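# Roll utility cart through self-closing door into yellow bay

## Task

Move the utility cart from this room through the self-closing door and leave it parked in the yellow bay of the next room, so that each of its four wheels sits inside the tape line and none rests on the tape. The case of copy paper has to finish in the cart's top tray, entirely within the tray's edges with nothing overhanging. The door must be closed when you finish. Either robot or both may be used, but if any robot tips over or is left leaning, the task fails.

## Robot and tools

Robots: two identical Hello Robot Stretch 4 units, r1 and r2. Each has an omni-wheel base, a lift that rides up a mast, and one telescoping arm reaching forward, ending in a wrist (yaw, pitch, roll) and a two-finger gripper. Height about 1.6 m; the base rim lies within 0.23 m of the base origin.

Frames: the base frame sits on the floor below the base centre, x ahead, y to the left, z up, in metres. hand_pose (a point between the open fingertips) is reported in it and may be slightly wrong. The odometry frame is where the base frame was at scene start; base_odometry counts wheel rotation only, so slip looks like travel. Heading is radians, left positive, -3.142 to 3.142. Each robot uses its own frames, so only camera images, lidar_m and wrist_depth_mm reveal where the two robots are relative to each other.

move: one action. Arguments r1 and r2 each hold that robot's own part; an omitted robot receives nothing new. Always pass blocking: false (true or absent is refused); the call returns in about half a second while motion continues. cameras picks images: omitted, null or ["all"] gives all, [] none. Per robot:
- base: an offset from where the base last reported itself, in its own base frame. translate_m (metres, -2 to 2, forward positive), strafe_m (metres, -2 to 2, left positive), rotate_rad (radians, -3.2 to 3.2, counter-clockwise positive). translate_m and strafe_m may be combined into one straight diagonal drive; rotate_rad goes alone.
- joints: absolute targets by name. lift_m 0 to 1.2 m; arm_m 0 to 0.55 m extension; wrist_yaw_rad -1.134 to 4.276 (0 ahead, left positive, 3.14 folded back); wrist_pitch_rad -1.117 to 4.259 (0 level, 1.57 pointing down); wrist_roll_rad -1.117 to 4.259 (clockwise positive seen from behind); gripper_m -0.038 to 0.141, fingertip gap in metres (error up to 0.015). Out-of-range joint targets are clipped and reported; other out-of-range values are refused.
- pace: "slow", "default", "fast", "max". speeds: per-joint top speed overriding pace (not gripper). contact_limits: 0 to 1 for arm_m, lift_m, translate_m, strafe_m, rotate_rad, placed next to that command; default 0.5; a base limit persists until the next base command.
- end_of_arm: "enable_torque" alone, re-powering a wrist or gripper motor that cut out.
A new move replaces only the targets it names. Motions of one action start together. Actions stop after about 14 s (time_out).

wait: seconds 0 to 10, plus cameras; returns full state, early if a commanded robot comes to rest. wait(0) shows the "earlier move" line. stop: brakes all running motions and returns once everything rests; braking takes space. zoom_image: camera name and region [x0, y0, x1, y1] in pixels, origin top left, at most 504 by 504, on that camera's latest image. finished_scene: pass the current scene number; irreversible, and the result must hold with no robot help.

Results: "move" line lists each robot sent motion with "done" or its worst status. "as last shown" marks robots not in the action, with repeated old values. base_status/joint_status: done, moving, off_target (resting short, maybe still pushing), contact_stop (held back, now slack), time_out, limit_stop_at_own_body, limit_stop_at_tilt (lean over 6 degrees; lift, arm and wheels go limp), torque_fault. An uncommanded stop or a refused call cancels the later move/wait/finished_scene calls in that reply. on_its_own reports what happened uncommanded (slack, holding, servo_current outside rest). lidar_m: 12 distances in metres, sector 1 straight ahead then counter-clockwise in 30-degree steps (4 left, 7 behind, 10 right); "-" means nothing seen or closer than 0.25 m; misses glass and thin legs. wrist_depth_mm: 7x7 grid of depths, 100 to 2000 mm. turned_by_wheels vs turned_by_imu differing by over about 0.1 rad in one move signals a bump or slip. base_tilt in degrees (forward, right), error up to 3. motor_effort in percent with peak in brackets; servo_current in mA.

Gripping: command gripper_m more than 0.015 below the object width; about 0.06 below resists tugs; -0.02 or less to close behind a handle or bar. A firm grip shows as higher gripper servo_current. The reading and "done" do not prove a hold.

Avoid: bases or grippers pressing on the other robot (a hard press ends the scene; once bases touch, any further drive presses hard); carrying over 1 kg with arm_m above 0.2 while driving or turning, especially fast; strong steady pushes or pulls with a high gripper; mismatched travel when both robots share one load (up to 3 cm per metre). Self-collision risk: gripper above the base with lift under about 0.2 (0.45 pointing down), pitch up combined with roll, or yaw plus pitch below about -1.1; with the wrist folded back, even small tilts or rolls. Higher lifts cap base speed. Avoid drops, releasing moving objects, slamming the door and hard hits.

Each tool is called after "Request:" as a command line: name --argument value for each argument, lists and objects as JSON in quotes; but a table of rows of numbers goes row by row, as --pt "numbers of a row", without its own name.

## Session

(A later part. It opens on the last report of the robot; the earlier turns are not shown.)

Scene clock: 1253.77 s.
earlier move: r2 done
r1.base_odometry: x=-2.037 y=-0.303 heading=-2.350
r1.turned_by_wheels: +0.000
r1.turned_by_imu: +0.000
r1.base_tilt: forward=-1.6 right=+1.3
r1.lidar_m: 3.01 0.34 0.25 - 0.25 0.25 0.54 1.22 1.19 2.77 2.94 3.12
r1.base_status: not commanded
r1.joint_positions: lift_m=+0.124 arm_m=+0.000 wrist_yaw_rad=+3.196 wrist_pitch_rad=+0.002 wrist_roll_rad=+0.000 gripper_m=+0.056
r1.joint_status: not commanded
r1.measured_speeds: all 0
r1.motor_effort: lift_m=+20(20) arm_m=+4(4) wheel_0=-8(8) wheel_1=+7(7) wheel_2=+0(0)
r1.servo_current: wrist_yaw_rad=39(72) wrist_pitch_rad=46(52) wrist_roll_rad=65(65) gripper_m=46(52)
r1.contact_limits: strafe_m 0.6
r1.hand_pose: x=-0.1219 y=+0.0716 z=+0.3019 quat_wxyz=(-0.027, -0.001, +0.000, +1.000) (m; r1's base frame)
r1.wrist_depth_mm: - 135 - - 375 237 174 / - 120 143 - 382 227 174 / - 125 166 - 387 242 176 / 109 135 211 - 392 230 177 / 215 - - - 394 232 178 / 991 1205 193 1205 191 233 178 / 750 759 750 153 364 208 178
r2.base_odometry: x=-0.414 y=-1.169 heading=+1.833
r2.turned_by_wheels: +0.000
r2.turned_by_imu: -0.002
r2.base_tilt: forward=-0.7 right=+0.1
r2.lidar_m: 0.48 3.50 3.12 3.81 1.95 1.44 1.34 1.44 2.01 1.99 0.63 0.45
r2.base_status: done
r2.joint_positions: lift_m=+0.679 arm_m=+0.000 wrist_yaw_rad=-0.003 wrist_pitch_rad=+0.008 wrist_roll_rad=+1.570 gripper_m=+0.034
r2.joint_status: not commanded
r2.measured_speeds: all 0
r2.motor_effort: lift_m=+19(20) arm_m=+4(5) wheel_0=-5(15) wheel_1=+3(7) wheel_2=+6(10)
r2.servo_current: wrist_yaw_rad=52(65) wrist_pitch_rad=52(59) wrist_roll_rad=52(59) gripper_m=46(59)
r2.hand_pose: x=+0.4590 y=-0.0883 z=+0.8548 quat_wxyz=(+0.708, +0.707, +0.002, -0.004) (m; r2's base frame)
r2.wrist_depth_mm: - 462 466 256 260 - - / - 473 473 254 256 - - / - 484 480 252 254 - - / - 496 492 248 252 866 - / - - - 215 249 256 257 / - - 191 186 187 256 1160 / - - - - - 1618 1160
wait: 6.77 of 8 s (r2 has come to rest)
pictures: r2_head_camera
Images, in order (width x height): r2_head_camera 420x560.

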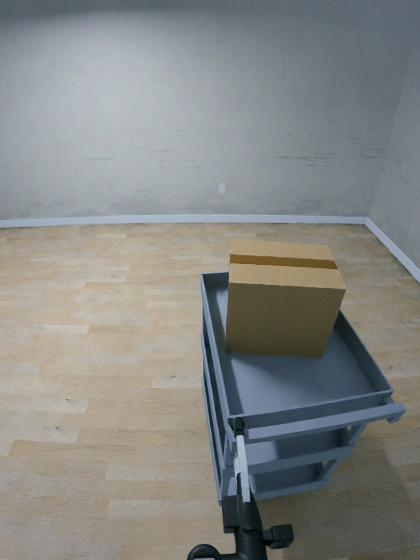

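Request:
move --blocking false --cameras '[]' --r2 '{"joints":{"gripper_m":0.1}}'

Request:
wait --seconds 1.5 --cameras '[]'

Request:
move --blocking false --cameras '[]' --r2 '{"base":{"translate_m":-0.2}}'

Request:
wait --seconds 3 --cameras '[]'

Request:
move --blocking false --cameras '[]' --r2 '{"base":{"rotate_rad":-1.62}}'

Request:
wait --seconds 4 --cameras '[]'

Request:
move --blocking false --cameras '[]' --r2 '{"base":{"translate_m":-0.5}}'

Request:
wait --seconds 4 --cameras '[]'

Request:
move --blocking false --cameras '[]' --r2 '{"base":{"strafe_m":0.72}}'

Request:
wait --seconds 5 --cameras '["r2_head_camera"]'

Scene clock: 1274.50 s.
move: r2 moving
r1: as last shown
r1.lidar_m: 3.04 0.32 0.25 - 0.25 0.25 0.54 1.23 1.19 2.77 2.90 3.10
r1.motor_effort: lift_m=+20(20) arm_m=+4(4) wheel_0=-7(8) wheel_1=+7(7) wheel_2=+0(0)
r1.servo_current: wrist_yaw_rad=46(65) wrist_pitch_rad=39(46) wrist_roll_rad=46(59) gripper_m=46(46)
r1.contact_limits: strafe_m 0.6
r1.wrist_depth_mm: - 135 - - 375 236 173 / - 120 143 - 379 228 174 / - 125 165 - 387 243 175 / 109 135 211 - 389 231 177 / 215 - - - 394 232 177 / 1025 1205 194 1182 191 233 178 / 759 750 759 153 364 208 178
r2.base_odometry: x=-0.414 y=-1.169 heading=+1.833
r2.turned_by_wheels: +0.000
r2.turned_by_imu: +0.000
r2.base_tilt: forward=-0.7 right=+0.0
r2.lidar_m: 0.49 3.49 3.11 3.80 1.97 1.43 1.36 1.40 2.05 2.00 0.67 0.46
r2.base_status: not commanded
r2.joint_positions: lift_m=+0.679 arm_m=+0.000 wrist_yaw_rad=-0.003 wrist_pitch_rad=+0.008 wrist_roll_rad=+1.570 gripper_m=+0.054
r2.joint_status: gripper_m moving
r2.measured_speeds: all 0
r2.motor_effort: lift_m=+19(20) arm_m=+4(5) wheel_0=-4(5) wheel_1=+3(4) wheel_2=+5(7)
r2.servo_current: wrist_yaw_rad=52(59) wrist_pitch_rad=46(59) wrist_roll_rad=46(59) gripper_m=85(85)
r2.hand_pose: x=+0.4590 y=-0.0883 z=+0.8548 quat_wxyz=(+0.708, +0.707, +0.002, -0.004) (m; r2's base frame)
r2.wrist_depth_mm: - 466 462 198 262 - - / - 480 477 255 257 - - / - 492 488 253 255 866 - / - 504 496 250 252 842 - / - - - 190 250 257 257 / - - 191 188 187 1397 1182 / - - - - - 1618 1160
pictures: none
No camera images: "cameras" was empty.

Scene clock: 1275.50 s.
earlier move: r2 done
r1.base_odometry: x=-2.037 y=-0.303 heading=-2.350
r1.turned_by_wheels: +0.000
r1.turned_by_imu: +0.000
r1.base_tilt: forward=-1.6 right=+1.3
r1.lidar_m: 3.03 0.36 0.25 - 0.25 0.25 0.54 1.22 1.17 2.76 2.93 3.09
r1.base_status: not commanded
r1.joint_positions: lift_m=+0.124 arm_m=+0.000 wrist_yaw_rad=+3.196 wrist_pitch_rad=+0.002 wrist_roll_rad=+0.000 gripper_m=+0.056
r1.joint_status: not commanded
r1.measured_speeds: all 0
r1.motor_effort: lift_m=+19(20) arm_m=+4(4) wheel_0=-8(8) wheel_1=+7(7) wheel_2=+0(0)
r1.servo_current: wrist_yaw_rad=39(65) wrist_pitch_rad=39(46) wrist_roll_rad=46(59) gripper_m=39(46)
r1.contact_limits: strafe_m 0.6
r1.hand_pose: x=-0.1219 y=+0.0716 z=+0.3019 quat_wxyz=(-0.027, -0.001, +0.000, +1.000) (m; r1's base frame)
r1.wrist_depth_mm: - 135 - - 373 236 173 / - 120 143 - 384 229 174 / - 125 166 - 387 243 176 / 109 135 211 - 392 231 177 / 215 - - - 392 232 178 / 1008 1205 195 1182 191 232 178 / 750 750 759 154 364 208 178
r2.base_odometry: x=-0.414 y=-1.169 heading=+1.833
r2.turned_by_wheels: +0.000
r2.turned_by_imu: +0.000
r2.base_tilt: forward=-0.7 right=+0.1
r2.lidar_m: 0.47 3.52 3.12 3.81 1.99 1.46 1.38 1.44 2.07 1.97 0.63 0.46
r2.base_status: not commanded
r2.joint_positions: lift_m=+0.679 arm_m=+0.000 wrist_yaw_rad=-0.003 wrist_pitch_rad=+0.008 wrist_roll_rad=+1.570 gripper_m=+0.100
r2.joint_status: all done
r2.measured_speeds: all 0
r2.motor_effort: lift_m=+19(20) arm_m=+4(5) wheel_0=-4(5) wheel_1=+3(4) wheel_2=+4(7)
r2.servo_current: wrist_yaw_rad=39(65) wrist_pitch_rad=52(59) wrist_roll_rad=46(59) gripper_m=52(124)
r2.hand_pose: x=+0.4590 y=-0.0883 z=+0.8548 quat_wxyz=(+0.708, +0.707, +0.002, -0.004) (m; r2's base frame)
r2.wrist_depth_mm: - 473 466 197 260 759 - / - 480 477 195 255 - - / - - 492 193 253 - - / - - 500 191 252 842 - / - - - 189 249 254 - / - - 193 186 185 1397 1182 / - - - - - 1708 1205
wait: 1.00 of 1.5 s (r2 has come to rest)
pictures: none
No camera images: "cameras" was empty.

Scene clock: 1276.00 s.
move: r2 moving
r1: as last shown
r1.lidar_m: 3.03 0.33 0.25 - 0.25 0.25 0.51 1.22 1.18 2.75 2.93 3.14
r1.motor_effort: lift_m=+20(20) arm_m=+4(4) wheel_0=-8(8) wheel_1=+7(7) wheel_2=+0(0)
r1.servo_current: wrist_yaw_rad=46(59) wrist_pitch_rad=39(46) wrist_roll_rad=39(59) gripper_m=33(46)
r1.contact_limits: strafe_m 0.6
r1.wrist_depth_mm: - 135 - - 373 236 173 / - 120 142 - 382 227 174 / - 125 165 - 387 243 176 / 109 136 210 - 389 232 177 / 216 - - - 397 232 178 / 1008 1182 194 1182 191 233 179 / 750 759 741 153 364 207 178
r2.base_odometry: x=-0.406 y=-1.200 heading=+1.833
r2.turned_by_wheels: +0.000
r2.turned_by_imu: +0.000
r2.base_tilt: forward=-0.7 right=+0.0
r2.lidar_m: 0.51 3.55 3.15 3.81 1.93 1.42 1.34 1.42 2.00 2.00 0.67 0.47
r2.base_status: translate_m moving
r2.joint_positions: lift_m=+0.679 arm_m=+0.000 wrist_yaw_rad=-0.003 wrist_pitch_rad=+0.008 wrist_roll_rad=+1.570 gripper_m=+0.100
r2.joint_status: not commanded
r2.measured_speeds: translate_m=-0.122 strafe_m=-0.001 rotate_rad=+0.003 lift_m=+0.000 arm_m=+0.000 wrist_yaw_rad=+0.000 wrist_pitch_rad=+0.000 wrist_roll_rad=+0.000
r2.motor_effort: lift_m=+20(20) arm_m=+4(5) wheel_0=-6(10) wheel_1=-6(8) wheel_2=+13(13)
r2.servo_current: wrist_yaw_rad=39(52) wrist_pitch_rad=52(52) wrist_roll_rad=39(59) gripper_m=46(59)
r2.hand_pose: x=+0.4590 y=-0.0883 z=+0.8548 quat_wxyz=(+0.708, +0.707, +0.002, -0.004) (m; r2's base frame)
r2.wrist_depth_mm: - - 496 224 289 788 - / - - 504 282 285 891 - / - - 517 279 281 891 - / - - 530 277 277 - - / - - - 216 274 281 281 / - - 193 213 194 1499 1160 / - - - - - 1808 1182
pictures: none
No camera images: "cameras" was empty.

Scene clock: 1277.57 s.
earlier move: r2 done
r1.base_odometry: x=-2.037 y=-0.303 heading=-2.350
r1.turned_by_wheels: +0.000
r1.turned_by_imu: +0.000
r1.base_tilt: forward=-1.6 right=+1.3
r1.lidar_m: 3.02 0.34 0.25 - 0.25 0.25 0.53 1.20 1.18 2.76 2.92 3.14
r1.base_status: not commanded
r1.joint_positions: lift_m=+0.124 arm_m=+0.000 wrist_yaw_rad=+3.196 wrist_pitch_rad=+0.002 wrist_roll_rad=+0.000 gripper_m=+0.056
r1.joint_status: not commanded
r1.measured_speeds: all 0
r1.motor_effort: lift_m=+20(20) arm_m=+4(4) wheel_0=-7(8) wheel_1=+7(7) wheel_2=+0(0)
r1.servo_current: wrist_yaw_rad=46(65) wrist_pitch_rad=39(52) wrist_roll_rad=52(65) gripper_m=46(46)
r1.contact_limits: strafe_m 0.6
r1.hand_pose: x=-0.1219 y=+0.0716 z=+0.3019 quat_wxyz=(-0.027, -0.001, +0.000, +1.000) (m; r1's base frame)
r1.wrist_depth_mm: - 134 - - 375 236 174 / - 121 142 - 382 228 175 / - 125 165 - 387 242 176 / 109 135 211 - 389 232 177 / 215 - - - 392 233 179 / 1008 1182 193 1160 191 233 178 / 759 750 750 153 362 208 179
r2.base_odometry: x=-0.362 y=-1.362 heading=+1.833
r2.turned_by_wheels: +0.000
r2.turned_by_imu: +0.000
r2.base_tilt: forward=-0.7 right=+0.0
r2.lidar_m: 0.60 3.72 3.21 3.82 1.66 1.25 1.15 1.21 1.75 1.98 2.07 0.64
r2.base_status: done
r2.joint_positions: lift_m=+0.679 arm_m=+0.000 wrist_yaw_rad=-0.003 wrist_pitch_rad=+0.008 wrist_roll_rad=+1.570 gripper_m=+0.100
r2.joint_status: not commanded
r2.measured_speeds: all 0
r2.motor_effort: lift_m=+19(20) arm_m=+5(5) wheel_0=-2(10) wheel_1=-4(9) wheel_2=+4(13)
r2.servo_current: wrist_yaw_rad=33(59) wrist_pitch_rad=52(59) wrist_roll_rad=39(59) gripper_m=52(59)
r2.hand_pose: x=+0.4590 y=-0.0882 z=+0.8548 quat_wxyz=(+0.708, +0.707, +0.002, -0.004) (m; r2's base frame)
r2.wrist_depth_mm: - - - 466 - 798 466 / - - 668 459 1078 - 455 / - - 683 452 1078 - 452 / - - 707 452 - - 452 / - - - - 452 1397 1138 / - - 193 - 194 1499 1205 / - - - - - 1863 1160
wait: 1.57 of 3 s (r2 has come to rest)
pictures: none
No camera images: "cameras" was empty.

Scene clock: 1278.07 s.
move: r2 moving
r1: as last shown
r1.lidar_m: 3.01 0.33 0.25 - 0.25 0.25 0.53 1.21 1.20 2.78 2.91 3.13
r1.motor_effort: lift_m=+20(20) arm_m=+4(4) wheel_0=-8(8) wheel_1=+7(7) wheel_2=+0(0)
r1.servo_current: wrist_yaw_rad=46(59) wrist_pitch_rad=39(46) wrist_roll_rad=59(59) gripper_m=39(46)
r1.contact_limits: strafe_m 0.6
r1.wrist_depth_mm: - 135 - - 375 236 173 / - 120 143 - 382 228 174 / - 125 165 - 384 241 176 / 109 135 210 - 389 230 177 / 216 - - - 394 233 178 / 1008 1205 194 1182 191 232 178 / 759 759 750 154 366 207 178
r2.base_odometry: x=-0.362 y=-1.362 heading=+1.581
r2.turned_by_wheels: -0.252
r2.turned_by_imu: -0.244
r2.base_tilt: forward=-0.7 right=+0.0
r2.lidar_m: 0.62 3.56 3.24 3.22 2.30 1.36 1.16 1.17 1.41 2.00 1.99 0.72
r2.base_status: rotate_rad moving
r2.joint_positions: lift_m=+0.679 arm_m=+0.000 wrist_yaw_rad=-0.003 wrist_pitch_rad=+0.008 wrist_roll_rad=+1.570 gripper_m=+0.100
r2.joint_status: not commanded
r2.measured_speeds: translate_m=+0.001 strafe_m=+0.001 rotate_rad=-0.972 lift_m=+0.000 arm_m=+0.000 wrist_yaw_rad=+0.000 wrist_pitch_rad=+0.000 wrist_roll_rad=+0.000
r2.motor_effort: lift_m=+19(20) arm_m=+4(5) wheel_0=+8(9) wheel_1=+10(10) wheel_2=+10(11)
r2.servo_current: wrist_yaw_rad=52(52) wrist_pitch_rad=52(59) wrist_roll_rad=46(59) gripper_m=59(59)
r2.hand_pose: x=+0.4590 y=-0.0881 z=+0.8548 quat_wxyz=(+0.708, +0.707, +0.002, -0.004) (m; r2's base frame)
r2.wrist_depth_mm: - - - - - 1661 1160 / - - - 559 - 574 569 / - - - 530 - 750 539 / - - 723 508 - - 508 / - - 715 484 1078 - 484 / - - 195 466 186 - 462 / - - - - 459 466 452
pictures: none
No camera images: "cameras" was empty.

Scene clock: 1279.67 s.
earlier move: r2 done
r1.base_odometry: x=-2.037 y=-0.303 heading=-2.350
r1.turned_by_wheels: +0.000
r1.turned_by_imu: +0.000
r1.base_tilt: forward=-1.6 right=+1.2
r1.lidar_m: 3.04 0.36 0.25 - 0.25 0.25 0.55 1.21 1.17 2.76 2.93 3.12
r1.base_status: not commanded
r1.joint_positions: lift_m=+0.124 arm_m=+0.000 wrist_yaw_rad=+3.196 wrist_pitch_rad=+0.002 wrist_roll_rad=+0.000 gripper_m=+0.056
r1.joint_status: not commanded
r1.measured_speeds: all 0
r1.motor_effort: lift_m=+20(20) arm_m=+4(4) wheel_0=-7(8) wheel_1=+7(7) wheel_2=+0(0)
r1.servo_current: wrist_yaw_rad=46(72) wrist_pitch_rad=39(52) wrist_roll_rad=33(65) gripper_m=39(46)
r1.contact_limits: strafe_m 0.6
r1.hand_pose: x=-0.1219 y=+0.0716 z=+0.3019 quat_wxyz=(-0.027, -0.001, +0.000, +1.000) (m; r1's base frame)
r1.wrist_depth_mm: - 135 - - 375 237 173 / - 121 142 - 382 229 174 / - 125 166 - 387 242 176 / 109 136 211 - 389 231 177 / 216 - - - 392 232 178 / 1008 1205 194 1182 191 233 178 / 759 741 759 153 364 208 178
r2.base_odometry: x=-0.362 y=-1.362 heading=+0.213
r2.turned_by_wheels: -1.368
r2.turned_by_imu: -1.331
r2.base_tilt: forward=-0.7 right=+0.0
r2.lidar_m: 1.99 2.06 0.64 0.62 3.69 3.22 3.91 1.71 1.26 1.16 1.22 1.71
r2.base_status: done
r2.joint_positions: lift_m=+0.679 arm_m=+0.000 wrist_yaw_rad=-0.002 wrist_pitch_rad=+0.008 wrist_roll_rad=+1.570 gripper_m=+0.100
r2.joint_status: not commanded
r2.measured_speeds: all 0
r2.motor_effort: lift_m=+20(20) arm_m=+4(5) wheel_0=+1(11) wheel_1=+3(12) wheel_2=+3(11)
r2.servo_current: wrist_yaw_rad=46(59) wrist_pitch_rad=46(59) wrist_roll_rad=46(65) gripper_m=52(59)
r2.hand_pose: x=+0.4590 y=-0.0881 z=+0.8548 quat_wxyz=(+0.708, +0.707, +0.002, -0.004) (m; r2's base frame)
r2.wrist_depth_mm: - - - - - 1618 1182 / - - - - - 1661 1160 / - - - - - 1661 1182 / - - - - - 1708 1160 / - - - - - 1618 1182 / - - 189 - 185 1537 1182 / - - - - - 1708 1182
wait: 1.60 of 4 s (r2 has come to rest)
pictures: none
No camera images: "cameras" was empty.

Scene clock: 1280.17 s.
move: r2 moving
r1: as last shown
r1.base_tilt: forward=-1.6 right=+1.3
r1.lidar_m: 3.01 0.33 0.25 - 0.25 0.25 0.56 1.22 1.20 2.77 2.94 3.11
r1.motor_effort: lift_m=+20(20) arm_m=+4(4) wheel_0=-7(8) wheel_1=+6(7) wheel_2=+0(0)
r1.servo_current: wrist_yaw_rad=46(72) wrist_pitch_rad=46(46) wrist_roll_rad=59(59) gripper_m=46(52)
r1.contact_limits: strafe_m 0.6
r1.wrist_depth_mm: - 135 - - 377 236 173 / - 120 142 - 384 228 174 / - 125 166 - 389 241 176 / 109 135 211 - 392 232 177 / 215 - - - 394 232 178 / 1008 1182 194 1182 191 233 179 / 750 750 750 154 364 208 178
r2.base_odometry: x=-0.393 y=-1.369 heading=+0.213
r2.turned_by_wheels: +0.000
r2.turned_by_imu: +0.000
r2.base_tilt: forward=-0.6 right=+0.0
r2.lidar_m: 2.01 2.10 0.65 0.62 3.69 3.18 3.88 1.74 1.25 1.15 1.21 1.68
r2.base_status: translate_m moving
r2.joint_positions: lift_m=+0.679 arm_m=+0.000 wrist_yaw_rad=-0.002 wrist_pitch_rad=+0.008 wrist_roll_rad=+1.570 gripper_m=+0.100
r2.joint_status: not commanded
r2.measured_speeds: translate_m=-0.122 strafe_m=-0.002 rotate_rad=+0.000 lift_m=+0.000 arm_m=+0.000 wrist_yaw_rad=+0.000 wrist_pitch_rad=+0.000 wrist_roll_rad=+0.000
r2.motor_effort: lift_m=+19(20) arm_m=+4(4) wheel_0=-7(8) wheel_1=-7(8) wheel_2=+13(13)
r2.servo_current: wrist_yaw_rad=39(52) wrist_pitch_rad=52(59) wrist_roll_rad=46(52) gripper_m=59(59)
r2.hand_pose: x=+0.4590 y=-0.0881 z=+0.8548 quat_wxyz=(+0.708, +0.707, +0.002, -0.004) (m; r2's base frame)
r2.wrist_depth_mm: - - - - - 1661 1160 / - - - - - 1661 1160 / - - - - - 1708 1160 / - - - - - 1708 1182 / - - - - - 1618 1182 / - - 189 - 185 1464 1138 / - - - - - 1708 1182
pictures: none
No camera images: "cameras" was empty.

Scene clock: 1282.83 s.
earlier move: r2 done
r1.base_odometry: x=-2.037 y=-0.303 heading=-2.350
r1.turned_by_wheels: +0.000
r1.turned_by_imu: +0.000
r1.base_tilt: forward=-1.6 right=+1.3
r1.lidar_m: 3.02 0.34 0.25 - 0.25 0.25 0.55 1.22 1.18 2.76 2.90 2.76
r1.base_status: not commanded
r1.joint_positions: lift_m=+0.124 arm_m=+0.000 wrist_yaw_rad=+3.196 wrist_pitch_rad=+0.002 wrist_roll_rad=+0.000 gripper_m=+0.056
r1.joint_status: not commanded
r1.measured_speeds: all 0
r1.motor_effort: lift_m=+19(20) arm_m=+4(4) wheel_0=-8(8) wheel_1=+7(7) wheel_2=+0(0)
r1.servo_current: wrist_yaw_rad=33(72) wrist_pitch_rad=46(52) wrist_roll_rad=39(65) gripper_m=46(52)
r1.contact_limits: strafe_m 0.6
r1.hand_pose: x=-0.1219 y=+0.0716 z=+0.3019 quat_wxyz=(-0.027, -0.001, +0.000, +1.000) (m; r1's base frame)
r1.wrist_depth_mm: - 135 - - 373 237 173 / - 121 142 - 377 227 175 / - 125 166 - 387 241 176 / 109 135 211 - 392 231 177 / 215 - - - 394 232 178 / 991 1205 193 1182 191 233 178 / 750 759 759 153 366 207 178
r2.base_odometry: x=-0.851 y=-1.468 heading=+0.213
r2.turned_by_wheels: +0.000
r2.turned_by_imu: +0.000
r2.base_tilt: forward=-0.7 right=+0.1
r2.lidar_m: 2.49 0.91 0.80 3.54 3.67 2.79 3.36 1.77 1.27 1.18 1.21 1.69
r2.base_status: done
r2.joint_positions: lift_m=+0.679 arm_m=+0.000 wrist_yaw_rad=-0.002 wrist_pitch_rad=+0.008 wrist_roll_rad=+1.570 gripper_m=+0.100
r2.joint_status: not commanded
r2.measured_speeds: all 0
r2.motor_effort: lift_m=+19(20) arm_m=+4(5) wheel_0=-4(11) wheel_1=-2(9) wheel_2=+3(14)
r2.servo_current: wrist_yaw_rad=52(65) wrist_pitch_rad=52(59) wrist_roll_rad=46(59) gripper_m=46(59)
r2.hand_pose: x=+0.4590 y=-0.0881 z=+0.8548 quat_wxyz=(+0.708, +0.707, +0.002, -0.004) (m; r2's base frame)
r2.wrist_depth_mm: - - - - - 1661 1160 / - - - - - 1661 1160 / - - - - - 1708 1182 / - - - - - 1661 1182 / - - - - - 1756 1160 / - - 193 - 194 1537 1205 / - - - - - 1863 1205
wait: 2.67 of 4 s (r2 has come to rest)
pictures: none
No camera images: "cameras" was empty.

Scene clock: 1283.33 s.
move: r2 moving
r1: as last shown
r1.base_tilt: forward=-1.6 right=+1.2
r1.lidar_m: 3.00 0.31 0.25 - 0.25 0.25 0.54 1.23 1.18 2.77 2.93 2.74
r1.motor_effort: lift_m=+20(20) arm_m=+4(4) wheel_0=-7(8) wheel_1=+7(7) wheel_2=+0(0)
r1.servo_current: wrist_yaw_rad=33(59) wrist_pitch_rad=46(46) wrist_roll_rad=52(59) gripper_m=39(46)
r1.contact_limits: strafe_m 0.6
r1.wrist_depth_mm: - 134 - - 373 237 173 / - 120 142 - 382 228 174 / - 125 165 - 387 241 176 / 109 135 211 - 389 231 177 / 215 - - - 394 232 178 / 991 1182 193 1182 191 233 178 / 741 759 759 153 364 207 178
r2.base_odometry: x=-0.858 y=-1.433 heading=+0.213
r2.turned_by_wheels: +0.000
r2.turned_by_imu: +0.000
r2.base_tilt: forward=-0.7 right=+0.0
r2.lidar_m: 2.49 0.82 0.80 3.50 3.64 2.74 3.37 1.82 1.29 1.21 1.26 1.73
r2.base_status: strafe_m moving
r2.joint_positions: lift_m=+0.679 arm_m=+0.000 wrist_yaw_rad=-0.002 wrist_pitch_rad=+0.008 wrist_roll_rad=+1.570 gripper_m=+0.100
r2.joint_status: not commanded
r2.measured_speeds: translate_m=+0.000 strafe_m=+0.140 rotate_rad=-0.003 lift_m=+0.000 arm_m=+0.000 wrist_yaw_rad=+0.000 wrist_pitch_rad=+0.000 wrist_roll_rad=+0.000
r2.motor_effort: lift_m=+19(20) arm_m=+4(4) wheel_0=-11(12) wheel_1=+11(11) wheel_2=+0(2)
r2.servo_current: wrist_yaw_rad=39(59) wrist_pitch_rad=46(52) wrist_roll_rad=33(52) gripper_m=52(52)
r2.hand_pose: x=+0.4590 y=-0.0881 z=+0.8548 quat_wxyz=(+0.708, +0.707, +0.002, -0.004) (m; r2's base frame)
r2.wrist_depth_mm: - - - - - 1661 1138 / - - - - - 1708 1160 / - - - - - 1661 1182 / - - - - - 1708 1160 / - - - - - 1708 1182 / - - 193 - 194 1499 1182 / - - - - - 1808 1182
pictures: none
No camera images: "cameras" was empty.

Scene clock: 1286.57 s.
earlier move: r2 done
r1.base_odometry: x=-2.037 y=-0.303 heading=-2.350
r1.turned_by_wheels: +0.000
r1.turned_by_imu: +0.000
r1.base_tilt: forward=-1.6 right=+1.3
r1.lidar_m: 3.02 0.33 0.25 - 0.25 0.26 0.54 1.22 1.20 2.77 2.92 2.45
r1.base_status: not commanded
r1.joint_positions: lift_m=+0.124 arm_m=+0.000 wrist_yaw_rad=+3.196 wrist_pitch_rad=+0.002 wrist_roll_rad=+0.000 gripper_m=+0.056
r1.joint_status: not commanded
r1.measured_speeds: all 0
r1.motor_effort: lift_m=+20(20) arm_m=+4(4) wheel_0=-8(8) wheel_1=+7(7) wheel_2=+0(0)
r1.servo_current: wrist_yaw_rad=65(72) wrist_pitch_rad=46(46) wrist_roll_rad=46(65) gripper_m=39(52)
r1.contact_limits: strafe_m 0.6
r1.hand_pose: x=-0.1219 y=+0.0716 z=+0.3019 quat_wxyz=(-0.027, -0.001, +0.000, +1.000) (m; r1's base frame)
r1.wrist_depth_mm: - 134 - - 375 237 173 / - 121 143 - 384 227 175 / - 125 166 - 387 243 176 / 109 135 211 - 389 232 178 / 215 - - - 394 232 178 / 1008 1182 195 1182 191 233 178 / 759 750 750 154 366 208 178
r2.base_odometry: x=-1.003 y=-0.764 heading=+0.213
r2.turned_by_wheels: +0.000
r2.turned_by_imu: +0.001
r2.base_tilt: forward=-0.6 right=+0.1
r2.lidar_m: 0.52 0.51 0.67 2.84 2.92 2.47 2.51 2.80 2.02 1.91 1.96 2.61
r2.base_status: done
r2.joint_positions: lift_m=+0.679 arm_m=+0.000 wrist_yaw_rad=-0.002 wrist_pitch_rad=+0.008 wrist_roll_rad=+1.570 gripper_m=+0.100
r2.joint_status: not commanded
r2.measured_speeds: all 0
r2.motor_effort: lift_m=+19(20) arm_m=+4(5) wheel_0=-1(13) wheel_1=+2(13) wheel_2=+0(2)
r2.servo_current: wrist_yaw_rad=46(59) wrist_pitch_rad=46(59) wrist_roll_rad=52(59) gripper_m=52(59)
r2.hand_pose: x=+0.4590 y=-0.0881 z=+0.8548 quat_wxyz=(+0.708, +0.707, +0.002, -0.004) (m; r2's base frame)
r2.wrist_depth_mm: - - - - - 1661 1138 / - - - - - 1708 1160 / - - - - - 1661 1182 / - - - - - 1708 1205 / - - - 609 - 1576 1118 / - - 193 306 194 310 324 / - - - - 310 741 -
wait: 3.23 of 5 s (r2 has come to rest)
pictures: r2_head_camera
Images, in order (width x height): r2_head_camera 420x560.

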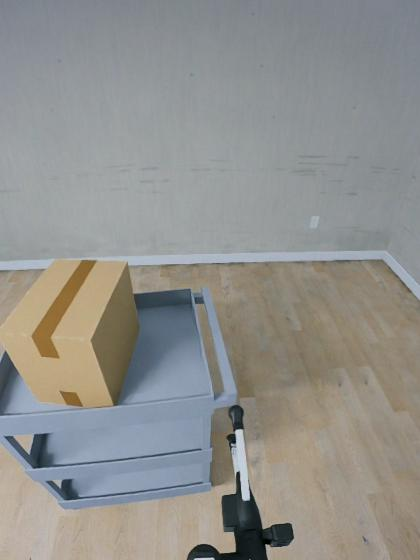

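Request:
move --blocking false --cameras '["r2_head_camera","r2_wrist_camera","r1_head_camera"]'

Scene clock: 1308.83 s.
r1.base_odometry: x=-2.037 y=-0.303 heading=-2.350
r1.turned_by_wheels: +0.000
r1.turned_by_imu: +0.000
r1.base_tilt: forward=-1.6 right=+1.2
r1.lidar_m: 3.00 0.34 0.25 - 0.25 0.25 0.55 1.21 1.19 2.76 2.94 2.47
r1.base_status: not commanded
r1.joint_positions: lift_m=+0.124 arm_m=+0.000 wrist_yaw_rad=+3.196 wrist_pitch_rad=+0.002 wrist_roll_rad=+0.000 gripper_m=+0.056
r1.joint_status: not commanded
r1.measured_speeds: all 0
r1.motor_effort: lift_m=+19(20) arm_m=+4(4) wheel_0=-8(8) wheel_1=+6(7) wheel_2=+0(0)
r1.servo_current: wrist_yaw_rad=39(72) wrist_pitch_rad=39(46) wrist_roll_rad=52(65) gripper_m=39(52)
r1.contact_limits: strafe_m 0.6
r1.hand_pose: x=-0.1219 y=+0.0716 z=+0.3019 quat_wxyz=(-0.027, -0.001, +0.000, +1.000) (m; r1's base frame)
r1.wrist_depth_mm: - 134 - - 377 237 173 / - 120 143 - 382 229 175 / - 125 166 - 387 242 176 / 109 135 211 - 389 230 177 / 215 - - - 392 232 177 / 1025 1229 194 1160 191 233 178 / 759 750 759 153 362 208 178
r2.base_odometry: x=-1.003 y=-0.764 heading=+0.213
r2.turned_by_wheels: +0.000
r2.turned_by_imu: +0.000
r2.base_tilt: forward=-0.6 right=+0.1
r2.lidar_m: 0.53 0.52 0.68 2.83 2.95 2.50 2.53 2.77 2.01 1.91 1.95 2.61
r2.base_status: done
r2.joint_positions: lift_m=+0.679 arm_m=+0.000 wrist_yaw_rad=-0.002 wrist_pitch_rad=+0.008 wrist_roll_rad=+1.570 gripper_m=+0.100
r2.joint_status: not commanded
r2.measured_speeds: all 0
r2.motor_effort: lift_m=+20(20) arm_m=+4(5) wheel_0=-1(13) wheel_1=+2(13) wheel_2=+0(2)
r2.servo_current: wrist_yaw_rad=39(59) wrist_pitch_rad=59(59) wrist_roll_rad=46(59) gripper_m=46(59)
r2.hand_pose: x=+0.4590 y=-0.0881 z=+0.8548 quat_wxyz=(+0.708, +0.707, +0.002, -0.004) (m; r2's base frame)
r2.wrist_depth_mm: - - - - - 1661 1138 / - - - - - 1661 1138 / - - - - - 1708 1182 / - - - - - 1661 1182 / - - - 603 - 1576 1118 / - - 193 310 193 312 324 / - - - - 310 741 -
pictures: r1_head_camera, r2_head_camera, r2_wrist_camera
Images, in order (width x height): r1_head_camera 420x560, r2_head_camera 420x560, r2_wrist_camera 616x392.

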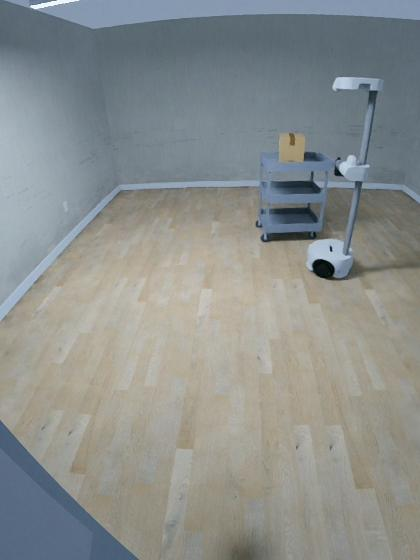

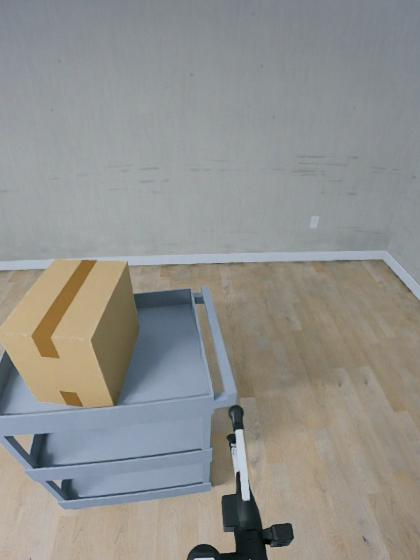

